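## Task

Unclip the two-pole circuit breaker labelled C40 from the rail and place it in the tray, leaving every other device still clipped onto the rail.

## Robot and tools

Robot and frame. Two arms, left_arm and right_arm, each with a two-finger gripper and a wrist camera. The scene frame has its origin at table-top height, halfway between the nominal arm bases; +x points out over the table, +y toward left_arm, +z up. Calibrated bases: left_arm at (+0.035, +0.294, 0) m, right_arm at (+0.035, -0.272, 0) m, both turned only slightly about z. A camera stand is fixed behind the arms. Each gripper's fingers point along its own +z and open and close along its own y. end_effector_position is the spot between the pads, roughly 1 cm short of the fingertips; printed poses can be a few cm off, more at long reach.

execute_actions(actions, cameras). actions is a list of actions; each action is a table of up to 15 rows, one row per 1/30 s control step, and a short table repeats its last row until step 15. Every row has exactly 14 numbers in [-1, 1], covering both arms even if one stays still: left dx, dy, dz, rx, ry, rz, opening, then right dx, dy, dz, rx, ry, rz, opening. The six pose numbers are an offset, not a pose: they are measured from that arm's Hand target as it stood when the action began, along that Hand target's own axes, and every row counts from that same start (rows do not add up). Sending the same offset in a later action moves the arm further. Scale: 1.0 equals 0.6 m or 180 degrees; rx, ry, rz form a single rotation vector. Opening is absolute: +1 fully open (0.094 m), -1 closed. Six zeros mean no new pose request, but a 0 opening is a real half-open command, so repeat the gripper's current command to keep it. Images come back only for an empty actions list or when cameras names them (["all"], [] or names; an unknown name invalidates the call).

move(target, speed, blend, opening_speed, grip_force, blocking, cameras). target is one 14-number row laid out as above, or a list of up to 15 such rows; every row is an offset from the Hand targets at the start of the move, not from the previous row. Paths are straight lines, do not avoid obstacles or the other arm, all finish together and are cut off after 10 s. speed is path top speed in m/s, 0.002 to 2.9, default 0.25 (turning at twice that in rad/s); one value or one per target. blend (m) rounds corners of a list; 0 stops at each. opening_speed ramps openings, per second on the -1..+1 scale, at least 0.2; use it to close gently. grip_force is a per-pad limit of about 10 to 50 N, one value or one per arm, kept until changed; lower forces close slowly. blocking=false returns after about 0.5 s while the move continues. The result adds a move: line stating the ending (done, off_target, moving, held, fault) and limits (paced = pose clipped, held = steps withheld). Done means at rest within 10 mm and 2 degrees; it does not tell you about contact. Avoid paths near an arm's own base, which can whip the elbow round.

wait(seconds 0 to 3600, cameras) lets time pass without new commands; a running move continues. stop(cameras) brakes a running move (braking needs some distance). zoom_image(camera, region) enlarges part of the latest image of cam_high, cam_left_wrist or cam_right_wrist; region is [x0, y0, x1, y1] in pixels from the top-left, at most 504 by 504. finished_scene(scene) ends the current scene with its integer number; it cannot be reversed, and after ending scene 1 make no further call in that reply.

Results. Per arm: end_effector_position (m) and end_effector_quat_wxyz in the scene frame, Hand target (last commanded pose after clipping; the base for the next offsets), Tool commands, grip_measured (same scale as opening; can read up to about 2.5 mm wide when empty and a few mm narrow on a squeezed part), Joint positions (last entry is the opening in m), Joint velocities (omitted or 'within noise' when still), joint torques (total drive output, sign toward larger joint angle; joints 1 to 3 wrap at ±28 N m), and motor temperatures.

Motion behaviour. Each step the commanded orientation is limited to within 40 degrees of the measured one. Friction and load can leave a gripper a few cm short of its target; if it stays short, send the remaining distance as a new offset. An arm blocked by something keeps pushing until commanded back past its current gripper position. Joint ranges (rad): waist -2.618..3.054, shoulder 0..3.142, elbow 0..3.142 (straight at 2.901), wrist pitch ±1.571, wrist yaw ±1.571, wrist roll ±2.094.

Gripping. Past first contact the pad force rises about 1 N per 0.001 of opening, then jumps to the force limit (roughly 50 to 64 N at full force). To release, command an opening clearly above grip_measured.

Heat. Holding loads, stretching out or pushing at an unreachable pose warms motors. MOTOR HOT appears at 75 °C; at 90 °C an OVER-TEMPERATURE FAULT folds that arm and it stays idle; at 100 °C it goes limp.

Cameras. cam_high (fixed, above and behind, 896x504) and the two wrist cameras (896x504) come with pinhole-plus-radial calibration; wrist camera poses update with their arm, and all may be slightly off.

Avoid: fast or hard contact with the rail or table, dropping or releasing a moving part, knocking other devices off the rail, anything leaving the table, arms or grippers touching each other (including closing one gripper on the other's fingers), strain on camera cables, and any arm fault stop.

Each tool is called after "Emit:" as name([rows], argument=value, ...), one row to a line, values as JSON.

## Session

Emit:
execute_actions(actions=[])

Scene clock: 0.00 s.
left_arm: end_effector_position=(+0.4384, +0.3150, +0.1067) grip_measured=+1.000 end_effector_quat_wxyz=(+0.566, -0.033, +0.815, +0.119) | right_arm: end_effector_position=(+0.4393, -0.3093, +0.0961) grip_measured=+1.000 end_effector_quat_wxyz=(+0.543, +0.085, +0.832, -0.080)
Joint positions: left_arm=[-0.066 1.531 0.43 0.743 -0.317 0.05 0.094] | right_arm=[0.011 1.53 0.463 0.645 0.235 0.06 0.094]
Joint velocities: within noise
Joint torques (N m): no reading
Motor temperatures (°C): left_arm=[18 22 29 25 17 20 17] | right_arm=[22 23 36 20 22 17 21]
Heat: left arm: 29 °C; right arm: 36 °C.
Hand target: left_arm +0.4400, +0.3152, +0.1111; +0.570, -0.035, +0.812, +0.118 | right_arm +0.4412, -0.3096, +0.1012; +0.548, +0.086, +0.828, -0.080
Tool commands: left_gripper/opening=+1.0 right_gripper/opening=+1.0

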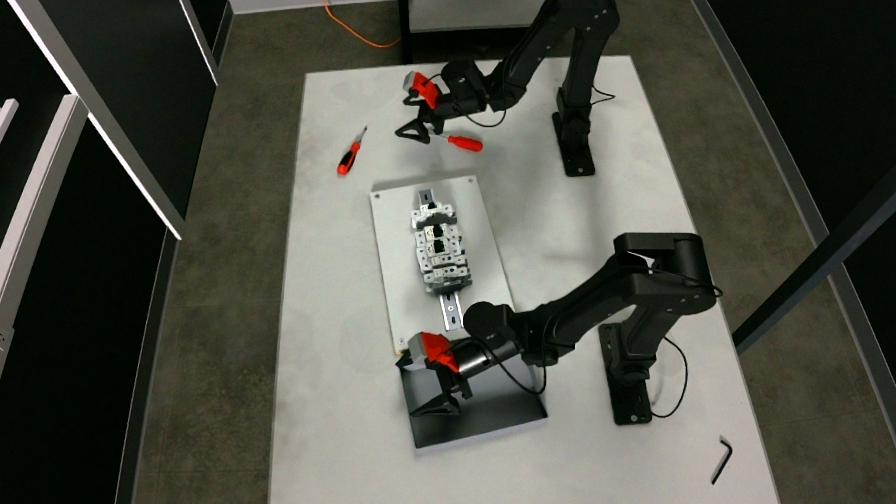

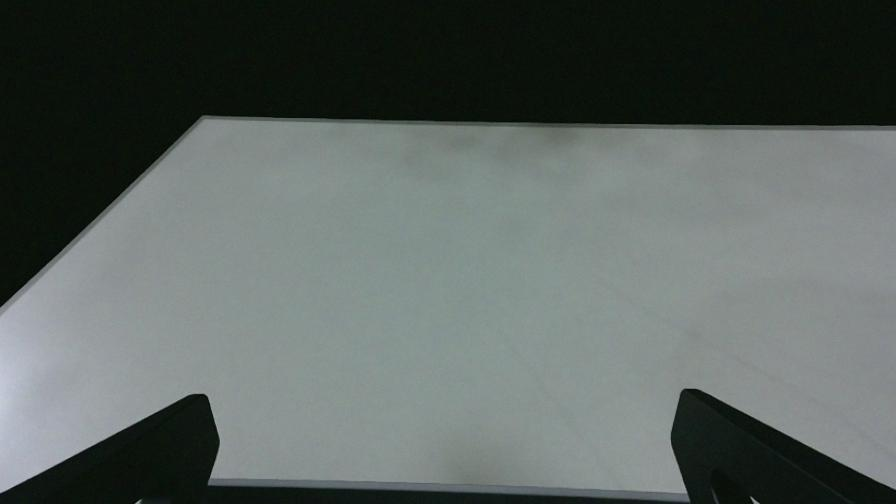

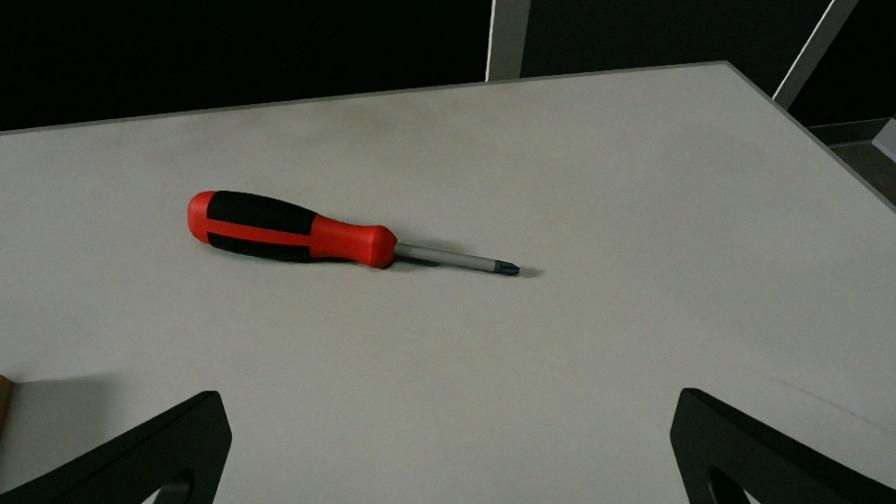

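Emit:
zoom_image(camera="cam_high", region=[370, 170, 520, 350])

Scaled by 2.800 from the camera's image (finer frame: 1280x720).

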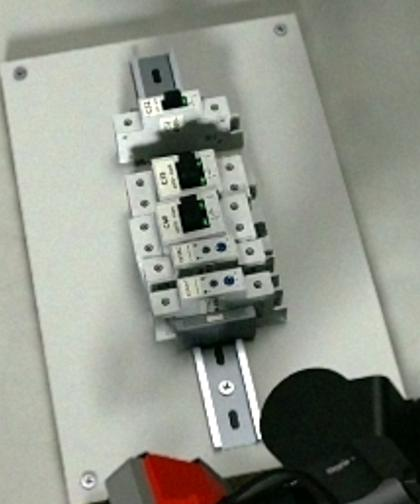

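Emit:
move(target=[-0.261,-0.408,-0.256,0.0802,0.388,0.0238,1,0,0,0,0,0,0,1], cameras=["all"])

Emit:
zoom_image(camera="cam_left_wrist", region=[250, 100, 650, 400])

Scene clock: 32.23 s.
left_arm: end_effector_position=(+0.3969, +0.0298, +0.2733) grip_measured=+1.000 end_effector_quat_wxyz=(+0.169, +0.006, +0.978, -0.121) | right_arm: end_effector_position=(+0.4393, -0.3093, +0.0961) grip_measured=+1.000 end_effector_quat_wxyz=(+0.543, +0.085, +0.832, -0.080)
Joint positions: left_arm=[-0.609 2.062 2.464 -1.554 -0.003 -0.62 0.094] | right_arm=[0.011 1.53 0.463 0.645 0.235 0.06 0.094]
Joint torques (N m): left_arm=[0.57 -7.41 9.43 0.8 -0.04 -0.05] | right_arm=[0.03 -6.09 6.9 2.04 0.06 0.05]
Motor temperatures (°C): left_arm=[18 23 31 28 17 20 17] | right_arm=[22 23 37 26 21 17 21]
Heat: left arm: 31 °C; right arm: 37 °C.
Hand target: left_arm +0.4006, +0.0300, +0.2695; -0.001, +0.000, +1.000, +0.000 | right_arm +0.4412, -0.3096, +0.1012; +0.548, +0.086, +0.828, -0.080
Off the commanded pose: left_arm 0.005 m, 24 deg | right_arm 0.005 m, 1 deg.
joint sent to its limit (left arm) — joint 4 (wrist pitch), lower limit. The joint targets are off in orientation, not in position.
move: off_target (left_arm)
cam_left_wrist: T_world_to_cam=[[-0.0686, -0.97009, 0.23284, -0.0096], [-0.99071, 0.09371, 0.09855, 0.4009], [-0.11742, -0.22392, -0.96751, 0.41044]] pos_world=[0.44472, 0.04502, 0.35983]

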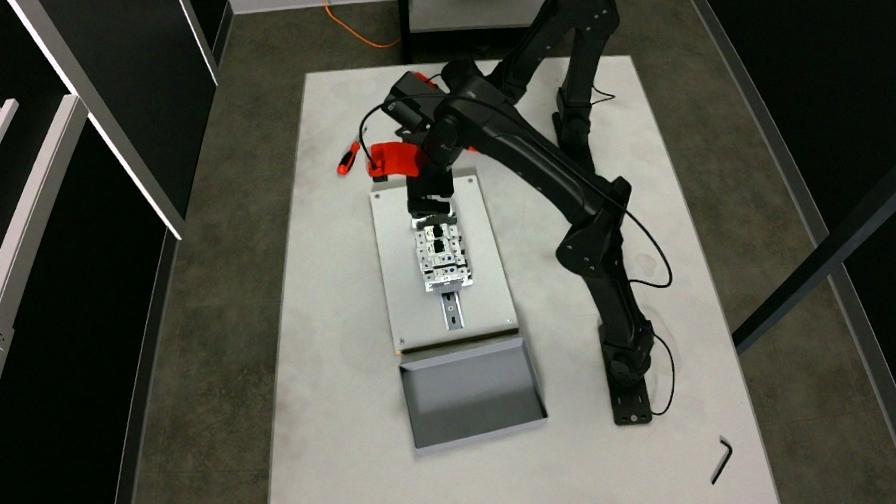

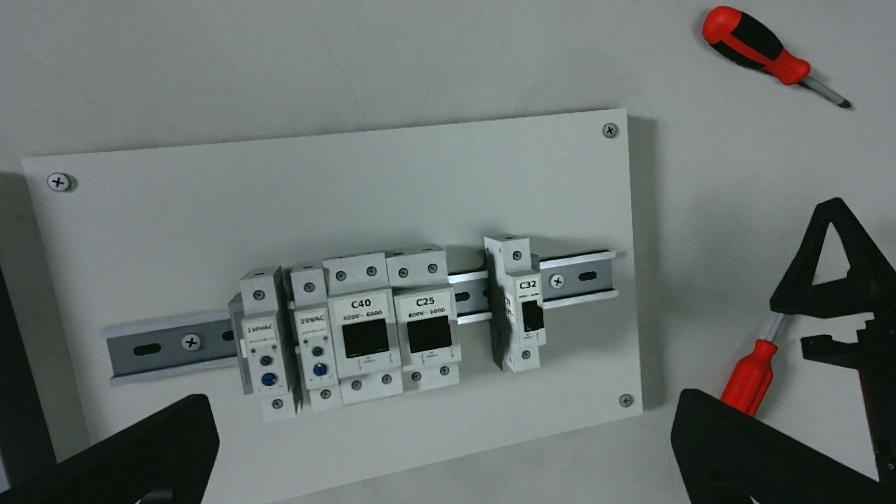

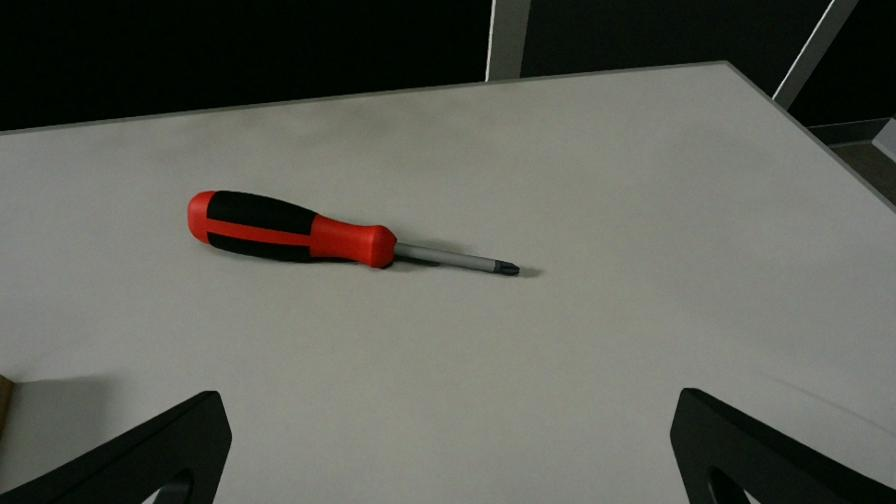

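Scaled by 1.260 from the camera's image (finer frame: 1280x720).

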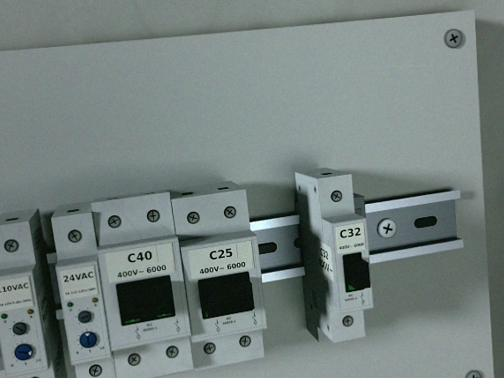

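Emit:
move(target=[0.333,0,0.2,0,-0.37,0,1,0,0,0,0,0,0,1], cameras=["cam_left_wrist"])

Emit:
zoom_image(camera="cam_left_wrist", region=[250, 150, 650, 450])

Scene clock: 44.17 s.
left_arm: end_effector_position=(+0.1984, +0.0340, +0.1430) grip_measured=+1.000 end_effector_quat_wxyz=(+0.535, +0.001, +0.845, -0.002) | right_arm: end_effector_position=(+0.4393, -0.3093, +0.0961) grip_measured=+1.000 end_effector_quat_wxyz=(+0.543, +0.085, +0.832, -0.080)
Joint positions: left_arm=[-1.548 1.584 0.969 -0.945 -1.13 -1.561 0.094] | right_arm=[0.011 1.53 0.463 0.645 0.235 0.06 0.094]
Joint torques (N m): left_arm=[-0.08 -4.1 9.63 0.1 -0.76 -0.09] | right_arm=[-0.02 -6.12 6.94 2.02 0.06 0.07]
Heat: left arm: 32 °C; right arm: 37 °C.
Hand target: left_arm +0.2005, +0.0298, +0.1500; +0.548, +0.000, +0.836, +0.000 | right_arm +0.4412, -0.3096, +0.1012; +0.548, +0.086, +0.828, -0.080
Off the commanded pose: left_arm 0.008 m, 2 deg | right_arm 0.005 m, 1 deg.
move: done
cam_left_wrist: T_world_to_cam=[[-0.01557, -0.99983, -0.01019, 0.03648], [-0.78002, 0.01853, -0.62547, 0.28096], [0.62555, -0.00179, -0.78018, 0.08024]] pos_world=[0.16953, 0.03142, 0.23871]

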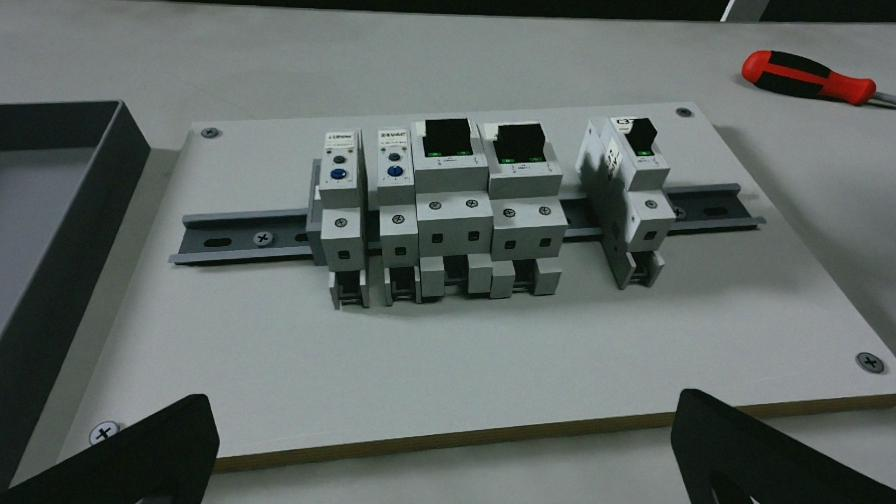

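Scaled by 1.260 from the camera's image (finer frame: 1280x720).

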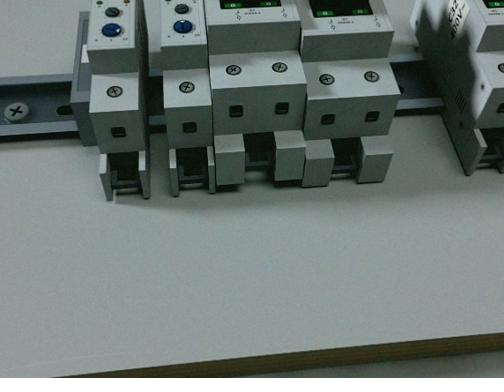

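Emit:
zoom_image(camera="cam_left_wrist", region=[370, 230, 570, 310])

Emit:
zoom_image(camera="cam_left_wrist", region=[650, 350, 896, 504])

Emit:
zoom_image(camera="cam_left_wrist", region=[370, 100, 570, 310])

Scaled by 2.520 from the camera's image (finer frame: 1280x720).

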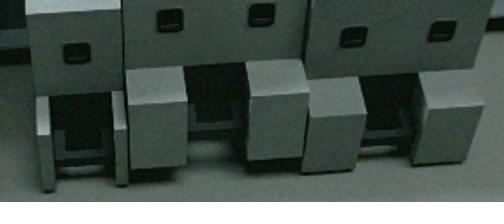

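Scaled by 2.049 from the camera's image (finer frame: 1280x720).

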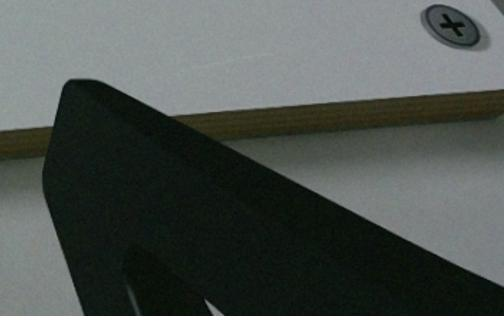

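Scaled by 2.400 from the camera's image (finer frame: 1280x720).

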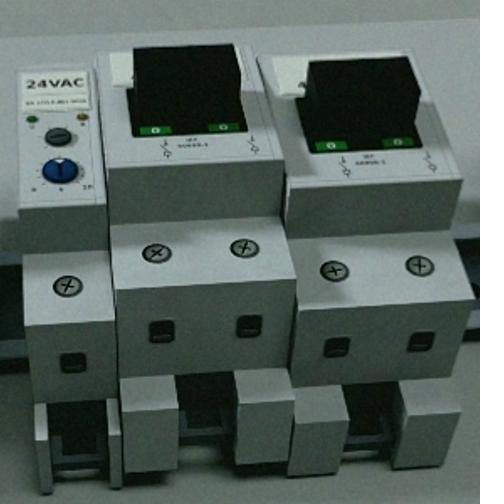

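Emit:
move(target=[-0.126,0.002,0.248,0.279,0.2917,0.4258,1,0,0,0,0,0,0,1], cameras=["all"])

Scene clock: 80.67 s.
left_arm: end_effector_position=(+0.3648, +0.0322, +0.1634) grip_measured=+1.000 end_effector_quat_wxyz=(+0.034, +0.689, +0.724, +0.005) | right_arm: end_effector_position=(+0.4393, -0.3093, +0.0961) grip_measured=+1.000 end_effector_quat_wxyz=(+0.543, +0.085, +0.832, -0.080)
Joint positions: left_arm=[-0.651 2.141 2.193 -1.553 -0.005 0.847 0.094] | right_arm=[0.011 1.53 0.463 0.645 0.235 0.06 0.094]
Joint torques (N m): left_arm=[0.36 -8.25 10 0.26 0.03 0.09] | right_arm=[0.02 -6.09 6.89 2.03 0.07 0.06]
Heat: left arm: 31 °C; right arm: 37 °C.
Hand target: left_arm +0.3672, +0.0312, +0.1599; +0.000, +0.691, +0.723, +0.000 | right_arm +0.4412, -0.3096, +0.1012; +0.548, +0.086, +0.828, -0.080
Off the commanded pose: left_arm 0.004 m, 4 deg | right_arm 0.005 m, 1 deg.
joint sent to its limit (left arm) — joint 4 (wrist pitch), lower limit. The joint targets are off in orientation, not in position.
move: off_target (left_arm)
cam_left_wrist: T_world_to_cam=[[-0.99808, -0.03511, -0.05111, 0.37151], [-0.05268, 0.91485, 0.40035, -0.03827], [0.0327, 0.40227, -0.91494, 0.21731]] pos_world=[0.36167, -0.03936, 0.23314]

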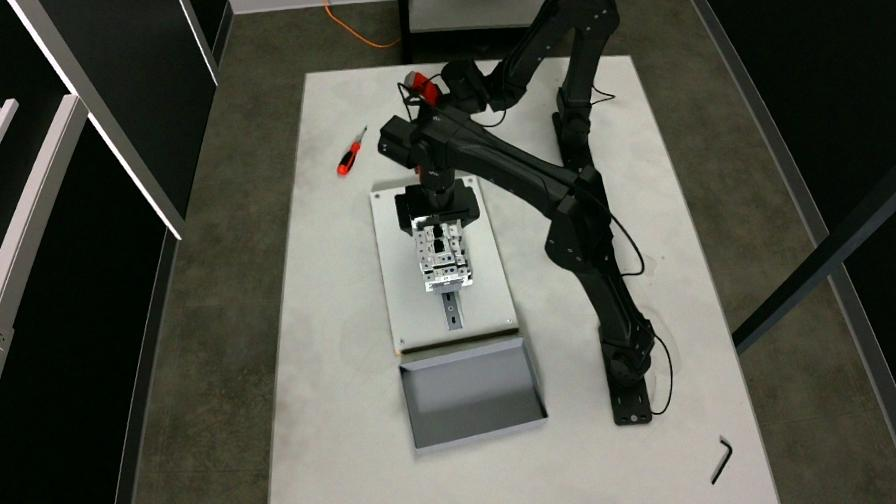

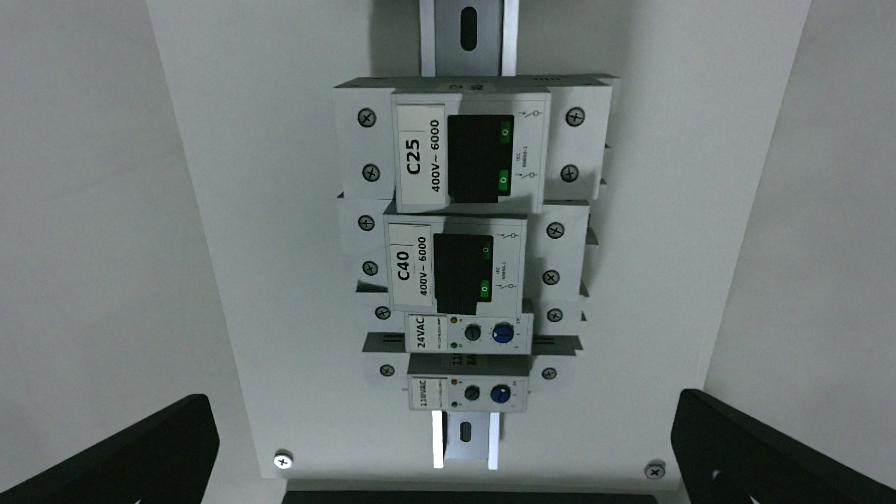

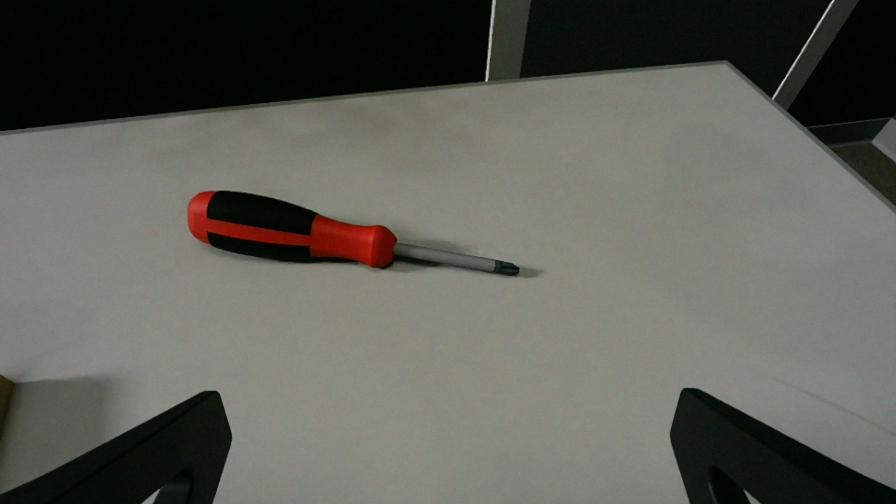

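Emit:
move(target=[0.008,-0.004,0.1667,0,0,0,1,0,0,0,0,0,0,1], cameras=["cam_left_wrist"], speed=0.15)

Scene clock: 92.20 s.
left_arm: end_effector_position=(+0.3623, +0.0392, +0.0761) grip_measured=+1.000 end_effector_quat_wxyz=(+0.001, +0.689, +0.725, +0.007) | right_arm: end_effector_position=(+0.4393, -0.3093, +0.0961) grip_measured=+1.000 end_effector_quat_wxyz=(+0.543, +0.085, +0.832, -0.080)
Joint positions: left_arm=[-0.645 2.141 1.845 -1.271 -0.014 0.852 0.094] | right_arm=[0.011 1.53 0.463 0.645 0.235 0.06 0.094]
Joint torques (N m): left_arm=[0.32 -8.65 5.11 0.68 0.11 0.11] | right_arm=[0.03 -6.11 6.93 2.03 0.07 0.06]
Heat: left arm: 32 °C; right arm: 37 °C.
Hand target: left_arm +0.3646, +0.0360, +0.0599; +0.000, +0.691, +0.723, +0.000 | right_arm +0.4412, -0.3096, +0.1012; +0.548, +0.086, +0.828, -0.080
Off the commanded pose: left_arm 0.017 m, 1 deg | right_arm 0.005 m, 1 deg.
move: off_target (left_arm)
cam_left_wrist: T_world_to_cam=[[-0.99938, -0.03439, -0.00723, 0.36191], [-0.034, 0.89419, 0.44639, -0.01929], [-0.00889, 0.44636, -0.89481, 0.14656]] pos_world=[0.36233, -0.03572, 0.14237]

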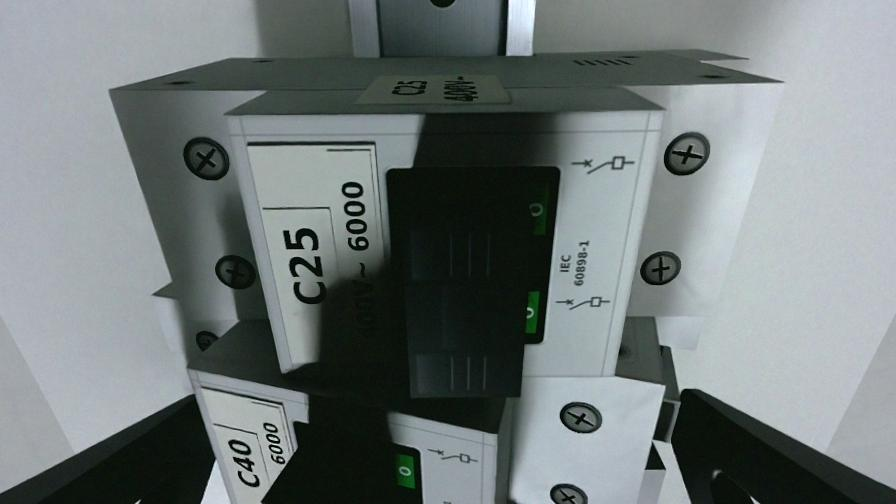

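Emit:
execute_actions([
  [[0,0,0,0,0,0,1,0,0,0,0,0,0,1]],
  [[0,0,0,0,0,0,1,0,0,0,0,0,0,1]],
], cameras=["cam_high"])

Emit:
zoom_image(camera="cam_high", region=[370, 150, 520, 300])

Scene clock: 99.57 s.
left_arm: end_effector_position=(+0.3623, +0.0392, +0.0761) grip_measured=+1.000 end_effector_quat_wxyz=(+0.001, +0.689, +0.725, +0.007) | right_arm: end_effector_position=(+0.4393, -0.3093, +0.0961) grip_measured=+1.000 end_effector_quat_wxyz=(+0.543, +0.085, +0.832, -0.080)
Joint positions: left_arm=[-0.645 2.141 1.845 -1.271 -0.014 0.852 0.094] | right_arm=[0.011 1.53 0.463 0.645 0.235 0.06 0.094]
Joint torques (N m): left_arm=[0.34 -8.62 5.33 0.74 0.11 0.11] | right_arm=[0.02 -6.08 6.94 2.04 0.06 0.07]
Heat: left arm: 31 °C; right arm: 37 °C.
Hand target: left_arm +0.3646, +0.0360, +0.0599; +0.000, +0.691, +0.723, +0.000 | right_arm +0.4412, -0.3096, +0.1012; +0.548, +0.086, +0.828, -0.080
Off the commanded pose: left_arm 0.017 m, 1 deg | right_arm 0.005 m, 1 deg.

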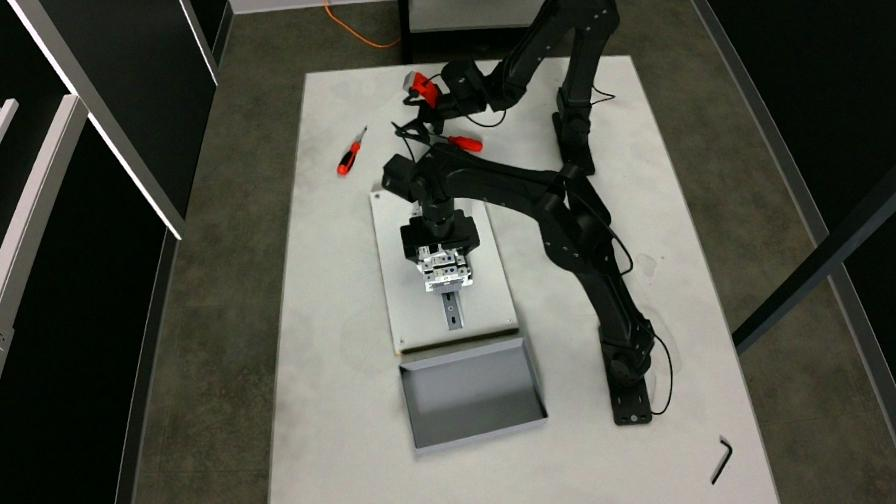

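Scaled by 3.360 from the camera's image (finer frame: 1280x720).

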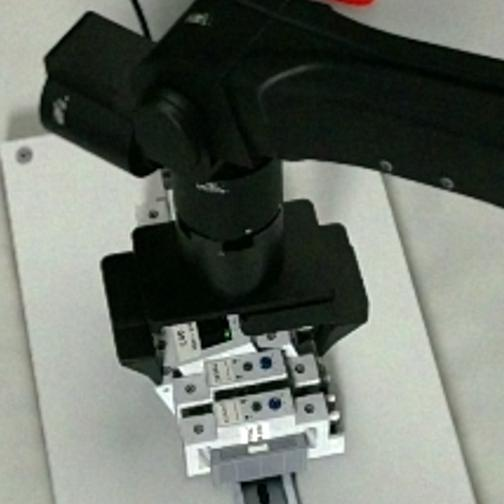

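Emit:
move(target=[0,0,-0.16,0,0,0,1,0,0,0,0,0,0,1], cameras=["all"])

Emit:
zoom_image(camera="cam_left_wrist", region=[250, 50, 690, 450])

Scene clock: 103.90 s.
left_arm: end_effector_position=(+0.3648, +0.0365, +0.1597) grip_measured=+1.000 end_effector_quat_wxyz=(+0.027, +0.689, +0.724, +0.008) | right_arm: end_effector_position=(+0.4393, -0.3093, +0.0961) grip_measured=+1.000 end_effector_quat_wxyz=(+0.543, +0.085, +0.832, -0.080)
Joint positions: left_arm=[-0.645 2.141 2.178 -1.553 -0.011 0.852 0.094] | right_arm=[0.011 1.53 0.463 0.645 0.235 0.06 0.094]
Joint torques (N m): left_arm=[0.31 -8.76 9.02 0.17 0.09 0.1] | right_arm=[0.02 -6.09 6.94 2.04 0.08 0.06]
Heat: left arm: 31 °C; right arm: 37 °C.
Hand target: left_arm +0.3646, +0.0359, +0.1560; +0.000, +0.691, +0.723, +0.000 | right_arm +0.4412, -0.3096, +0.1012; +0.548, +0.086, +0.828, -0.080
Off the commanded pose: left_arm 0.004 m, 3 deg | right_arm 0.005 m, 1 deg.
joint sent to its limit (left arm) — joint 4 (wrist pitch), lower limit. The joint targets still meet the commanded pose.
move: off_target (left_arm)
cam_left_wrist: T_world_to_cam=[[-0.99841, -0.03488, -0.04428, 0.37046], [-0.0501, 0.9091, 0.41356, -0.04351], [0.02583, 0.41512, -0.9094, 0.21334]] pos_world=[0.36218, -0.03608, 0.22841]

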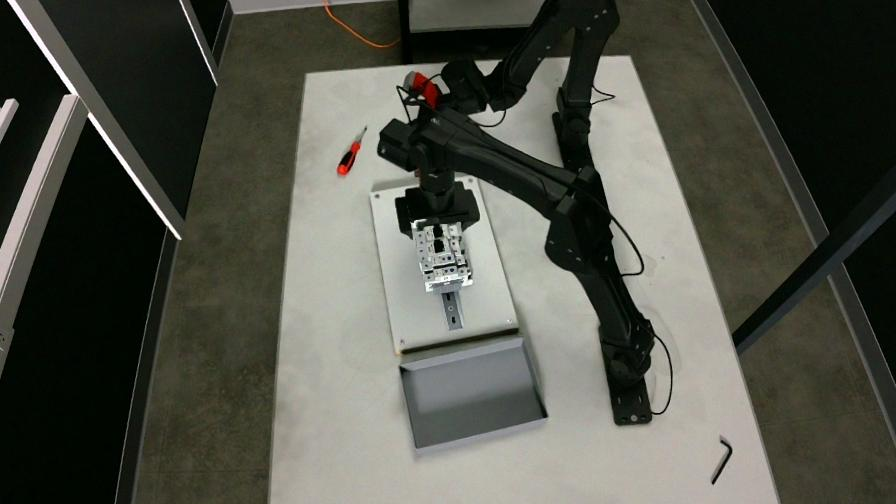

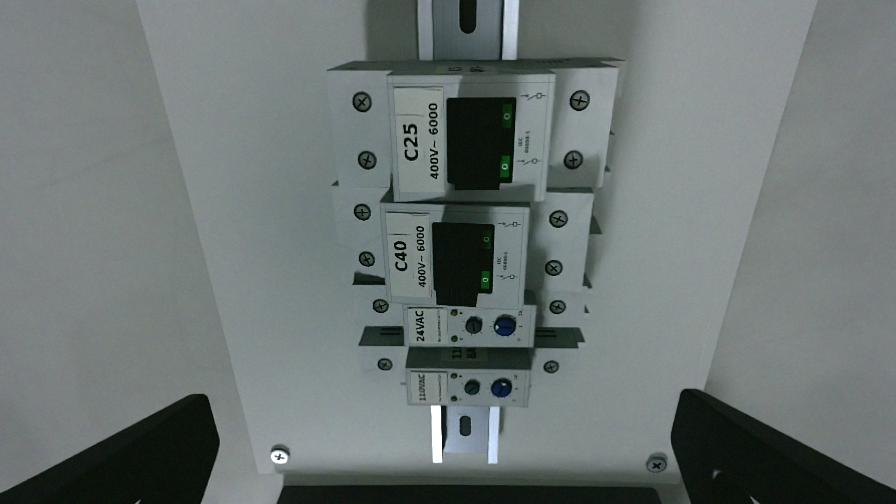

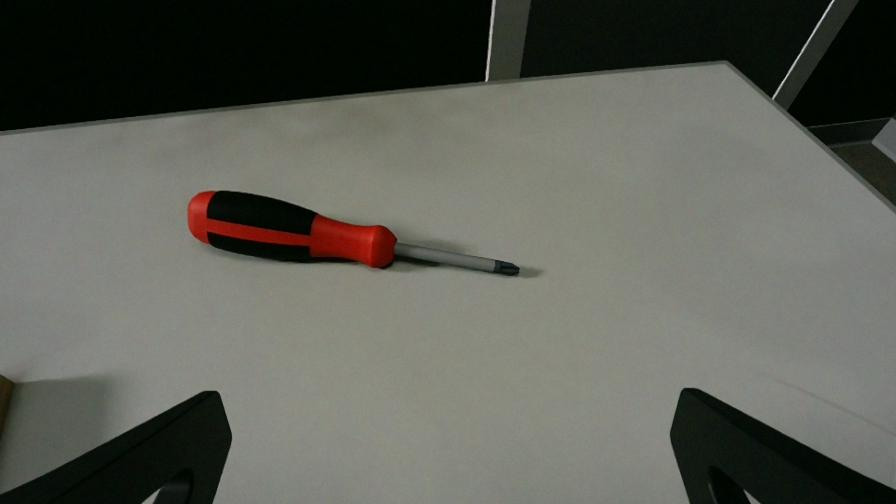

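Scaled by 1.145 from the camera's image (finer frame: 1280x720).

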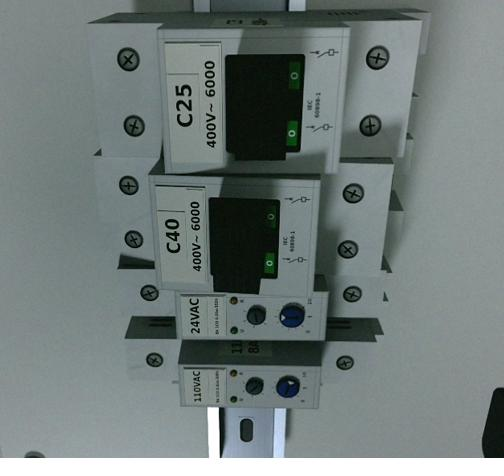

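Emit:
move([
  [-0.009,0,0.122,0,0,0,1,0,0,0,0,0,0,1],
  [-0.009,0,0.122,0,0,0,-0.2,0,0,0,0,0,0,1],
], cameras=["all"], opening_speed=0.5)

Emit:
zoom_image(camera="cam_high", region=[370, 150, 520, 300])

Scene clock: 118.87 s.
left_arm: end_effector_position=(+0.3666, +0.0344, +0.0926) grip_measured=-0.047 end_effector_quat_wxyz=(+0.007, +0.689, +0.724, +0.005) | right_arm: end_effector_position=(+0.4393, -0.3093, +0.0961) grip_measured=+1.000 end_effector_quat_wxyz=(+0.543, +0.085, +0.832, -0.080)
Joint positions: left_arm=[-0.645 2.156 1.934 -1.335 -0.008 0.852 0.045] | right_arm=[0.011 1.53 0.463 0.645 0.235 0.06 0.094]
Joint torques (N m): left_arm=[-0.62 -9.03 6.93 0.41 0.06 -0.01] | right_arm=[0.03 -6.08 6.93 2.03 0.06 0.06]
Motor temperatures (°C): left_arm=[18 28 32 24 17 20 17] | right_arm=[22 23 37 30 21 17 20]
Heat: left arm: 32 °C; right arm: 37 °C.
Hand target: left_arm +0.3648, +0.0306, +0.0827; +0.000, +0.691, +0.723, +0.000 | right_arm +0.4412, -0.3096, +0.1012; +0.548, +0.086, +0.828, -0.080
Off the commanded pose: left_arm 0.011 m, 1 deg | right_arm 0.005 m, 1 deg.
move: off_target (left_arm); target 2's new opening was sent with left_arm's hand 0.011 m and 1 deg from that target
cam_left_wrist: T_world_to_cam=[[-0.99936, -0.03409, -0.01117, 0.36642], [-0.03554, 0.89935, 0.43578, -0.0209], [-0.00481, 0.4359, -0.89998, 0.16288]] pos_world=[0.36623, -0.03971, 0.15979]

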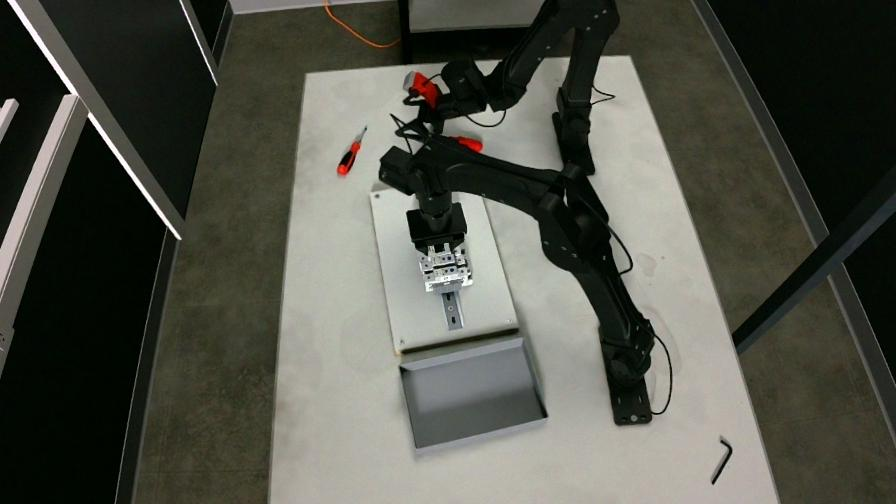

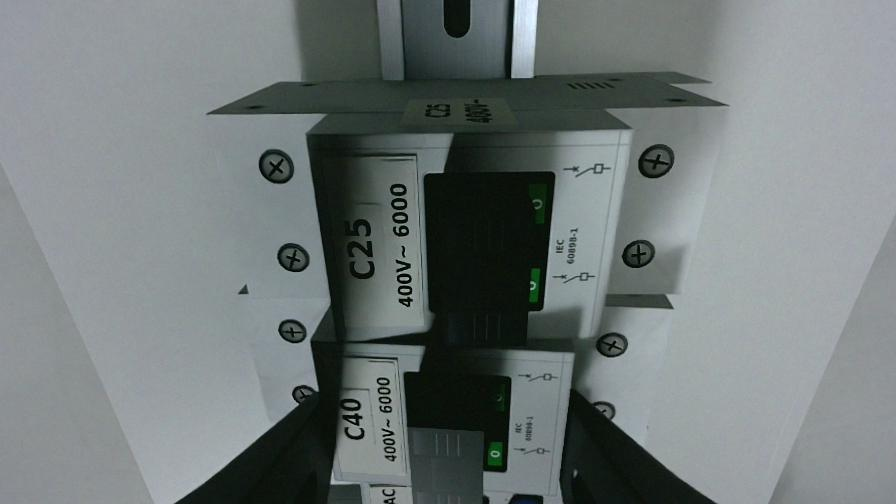

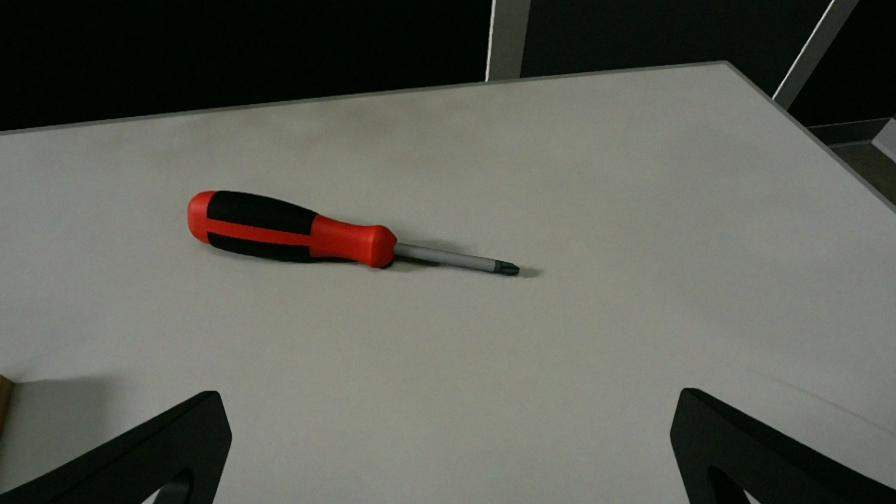

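Scaled by 3.360 from the camera's image (finer frame: 1280x720).

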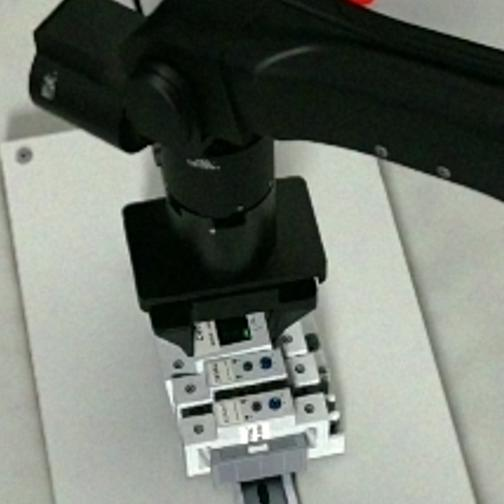

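Emit:
move(target=[0.005,0.04,-0.022,0.111,0,0,-0.3,0,0,0,0,0,0,1], cameras=["all"], speed=0.05)

Emit:
zoom_image(camera="cam_high", region=[370, 150, 520, 300])

Scene clock: 129.77 s.
left_arm: end_effector_position=(+0.3804, +0.0394, +0.0958) grip_measured=-0.048 end_effector_quat_wxyz=(-0.033, +0.682, +0.724, -0.098) | right_arm: end_effector_position=(+0.4393, -0.3093, +0.0961) grip_measured=+1.000 end_effector_quat_wxyz=(+0.543, +0.085, +0.832, -0.080)
Joint positions: left_arm=[-0.538 2.344 2.242 -1.573 0.179 0.957 0.045] | right_arm=[0.011 1.53 0.463 0.645 0.235 0.06 0.094]
Joint torques (N m): left_arm=[1.05 -9.84 10.86 0.11 0.31 0.09] | right_arm=[0.05 -6.11 6.95 2.04 0.07 0.06]
Heat: left arm: 31 °C; right arm: 37 °C.
Hand target: left_arm +0.3887, +0.0347, +0.0960; -0.120, +0.680, +0.712, -0.125 | right_arm +0.4412, -0.3096, +0.1012; +0.548, +0.086, +0.828, -0.080
Off the commanded pose: left_arm 0.010 m, 11 deg | right_arm 0.005 m, 1 deg.
joint read past its limit (left arm) — joint 4 (wrist pitch), lower limit.
joint sent to its limit (left arm) — joint 4 (wrist pitch), lower limit. The joint targets are off in orientation, not in position.
move: off_target (left_arm)
cam_left_wrist: T_world_to_cam=[[-0.98113, -0.03586, 0.18999, 0.35442], [0.03358, 0.9361, 0.35013, -0.04576], [-0.1904, 0.3499, -0.91723, 0.23931]] pos_world=[0.39484, -0.02819, 0.16818]

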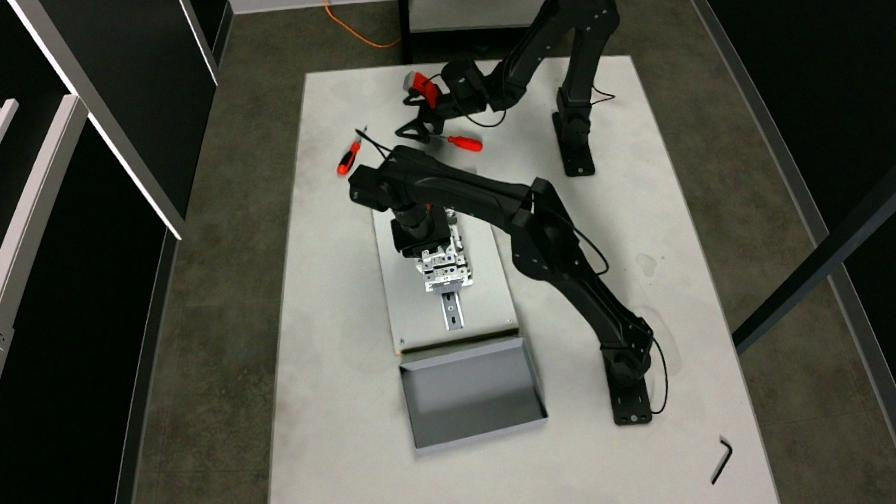

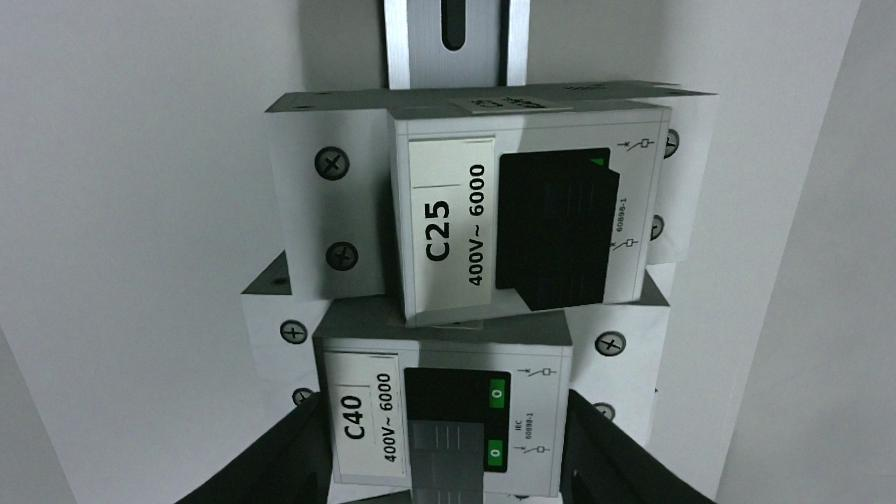

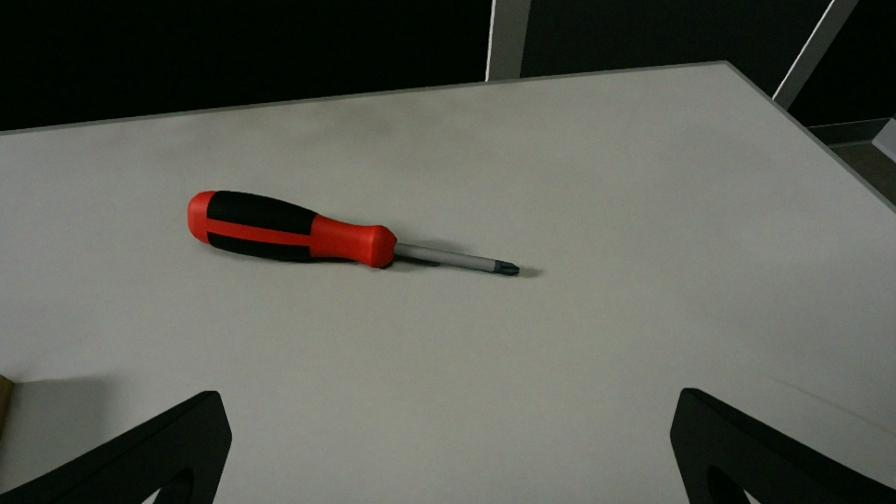

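Scaled by 3.360 from the camera's image (finer frame: 1280x720).

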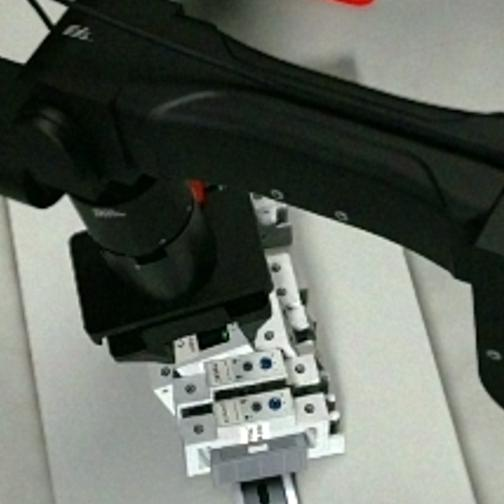

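Emit:
move(target=[0,-0.034,-0.094,0,0,0,-0.3,0,0,0,0,0,0,1], cameras=["all"], speed=0.05)

Emit:
zoom_image(camera="cam_high", region=[370, 150, 520, 300])

Scene clock: 136.77 s.
left_arm: end_effector_position=(+0.3805, +0.0393, +0.0970) grip_measured=-0.048 end_effector_quat_wxyz=(-0.032, +0.681, +0.725, -0.097) | right_arm: end_effector_position=(+0.4393, -0.3093, +0.0961) grip_measured=+1.000 end_effector_quat_wxyz=(+0.543, +0.085, +0.832, -0.080)
Joint positions: left_arm=[-0.538 2.341 2.242 -1.573 0.179 0.956 0.045] | right_arm=[0.011 1.53 0.463 0.645 0.235 0.06 0.094]
Joint torques (N m): left_arm=[1.18 -20.23 10.32 0.11 0.34 -0.14] | right_arm=[0.02 -6.06 6.91 2.03 0.07 0.06]
Heat: left arm: 32 °C; right arm: 37 °C.
Hand target: left_arm +0.3888, +0.0347, +0.1558; -0.120, +0.680, +0.712, -0.125 | right_arm +0.4412, -0.3096, +0.1012; +0.548, +0.086, +0.828, -0.080
Off the commanded pose: left_arm 0.060 m, 11 deg | right_arm 0.005 m, 1 deg.
joint read past its limit (left arm) — joint 4 (wrist pitch), lower limit.
joint sent to its limit (left arm) — joint 4 (wrist pitch), lower limit. The joint targets are off in position and orientation.
move: off_target (left_arm)
cam_left_wrist: T_world_to_cam=[[-0.98148, -0.0375, 0.18786, 0.35462], [0.03095, 0.93673, 0.34867, -0.04504], [-0.18905, 0.34803, -0.91822, 0.24014]] pos_world=[0.39484, -0.02809, 0.16959]

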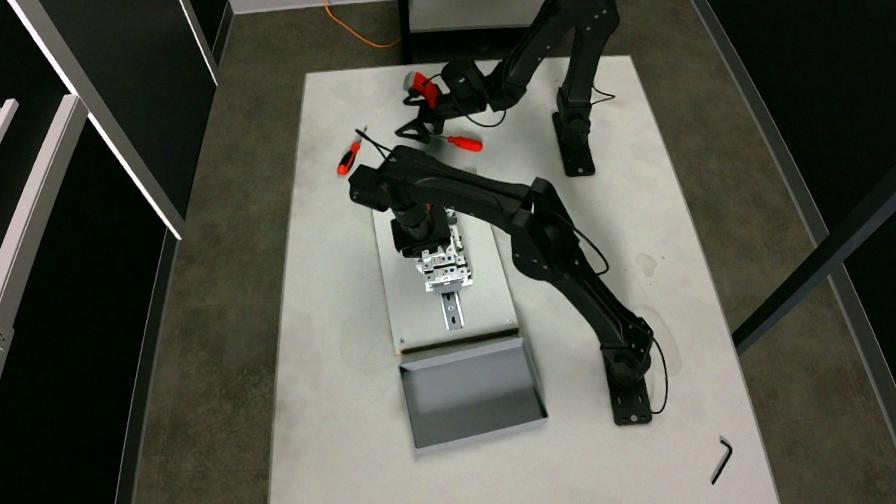

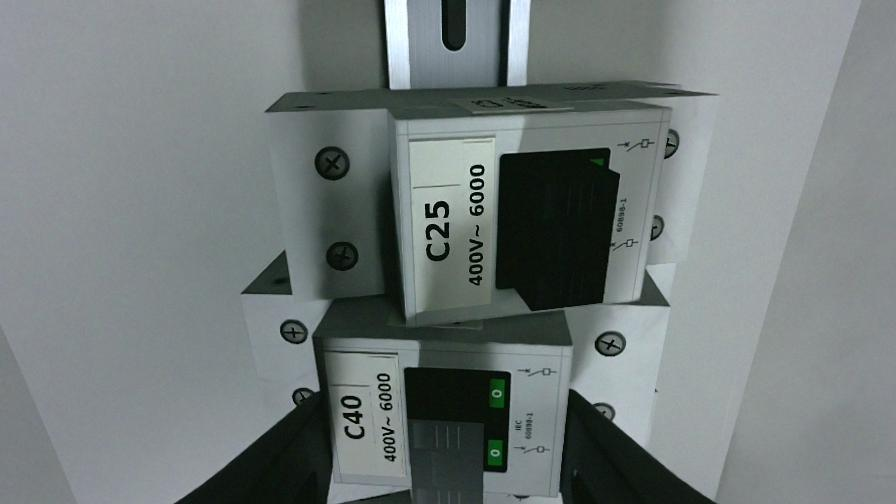

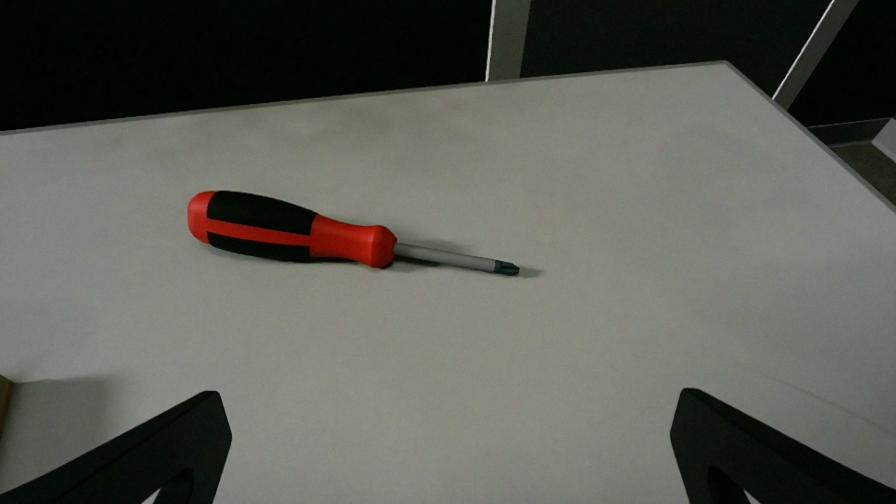

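Scaled by 3.360 from the camera's image (finer frame: 1280x720).

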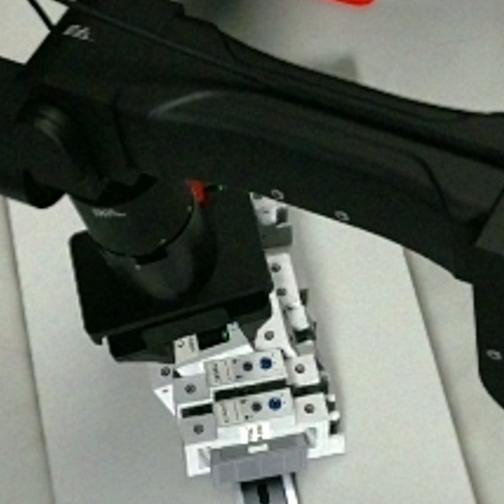

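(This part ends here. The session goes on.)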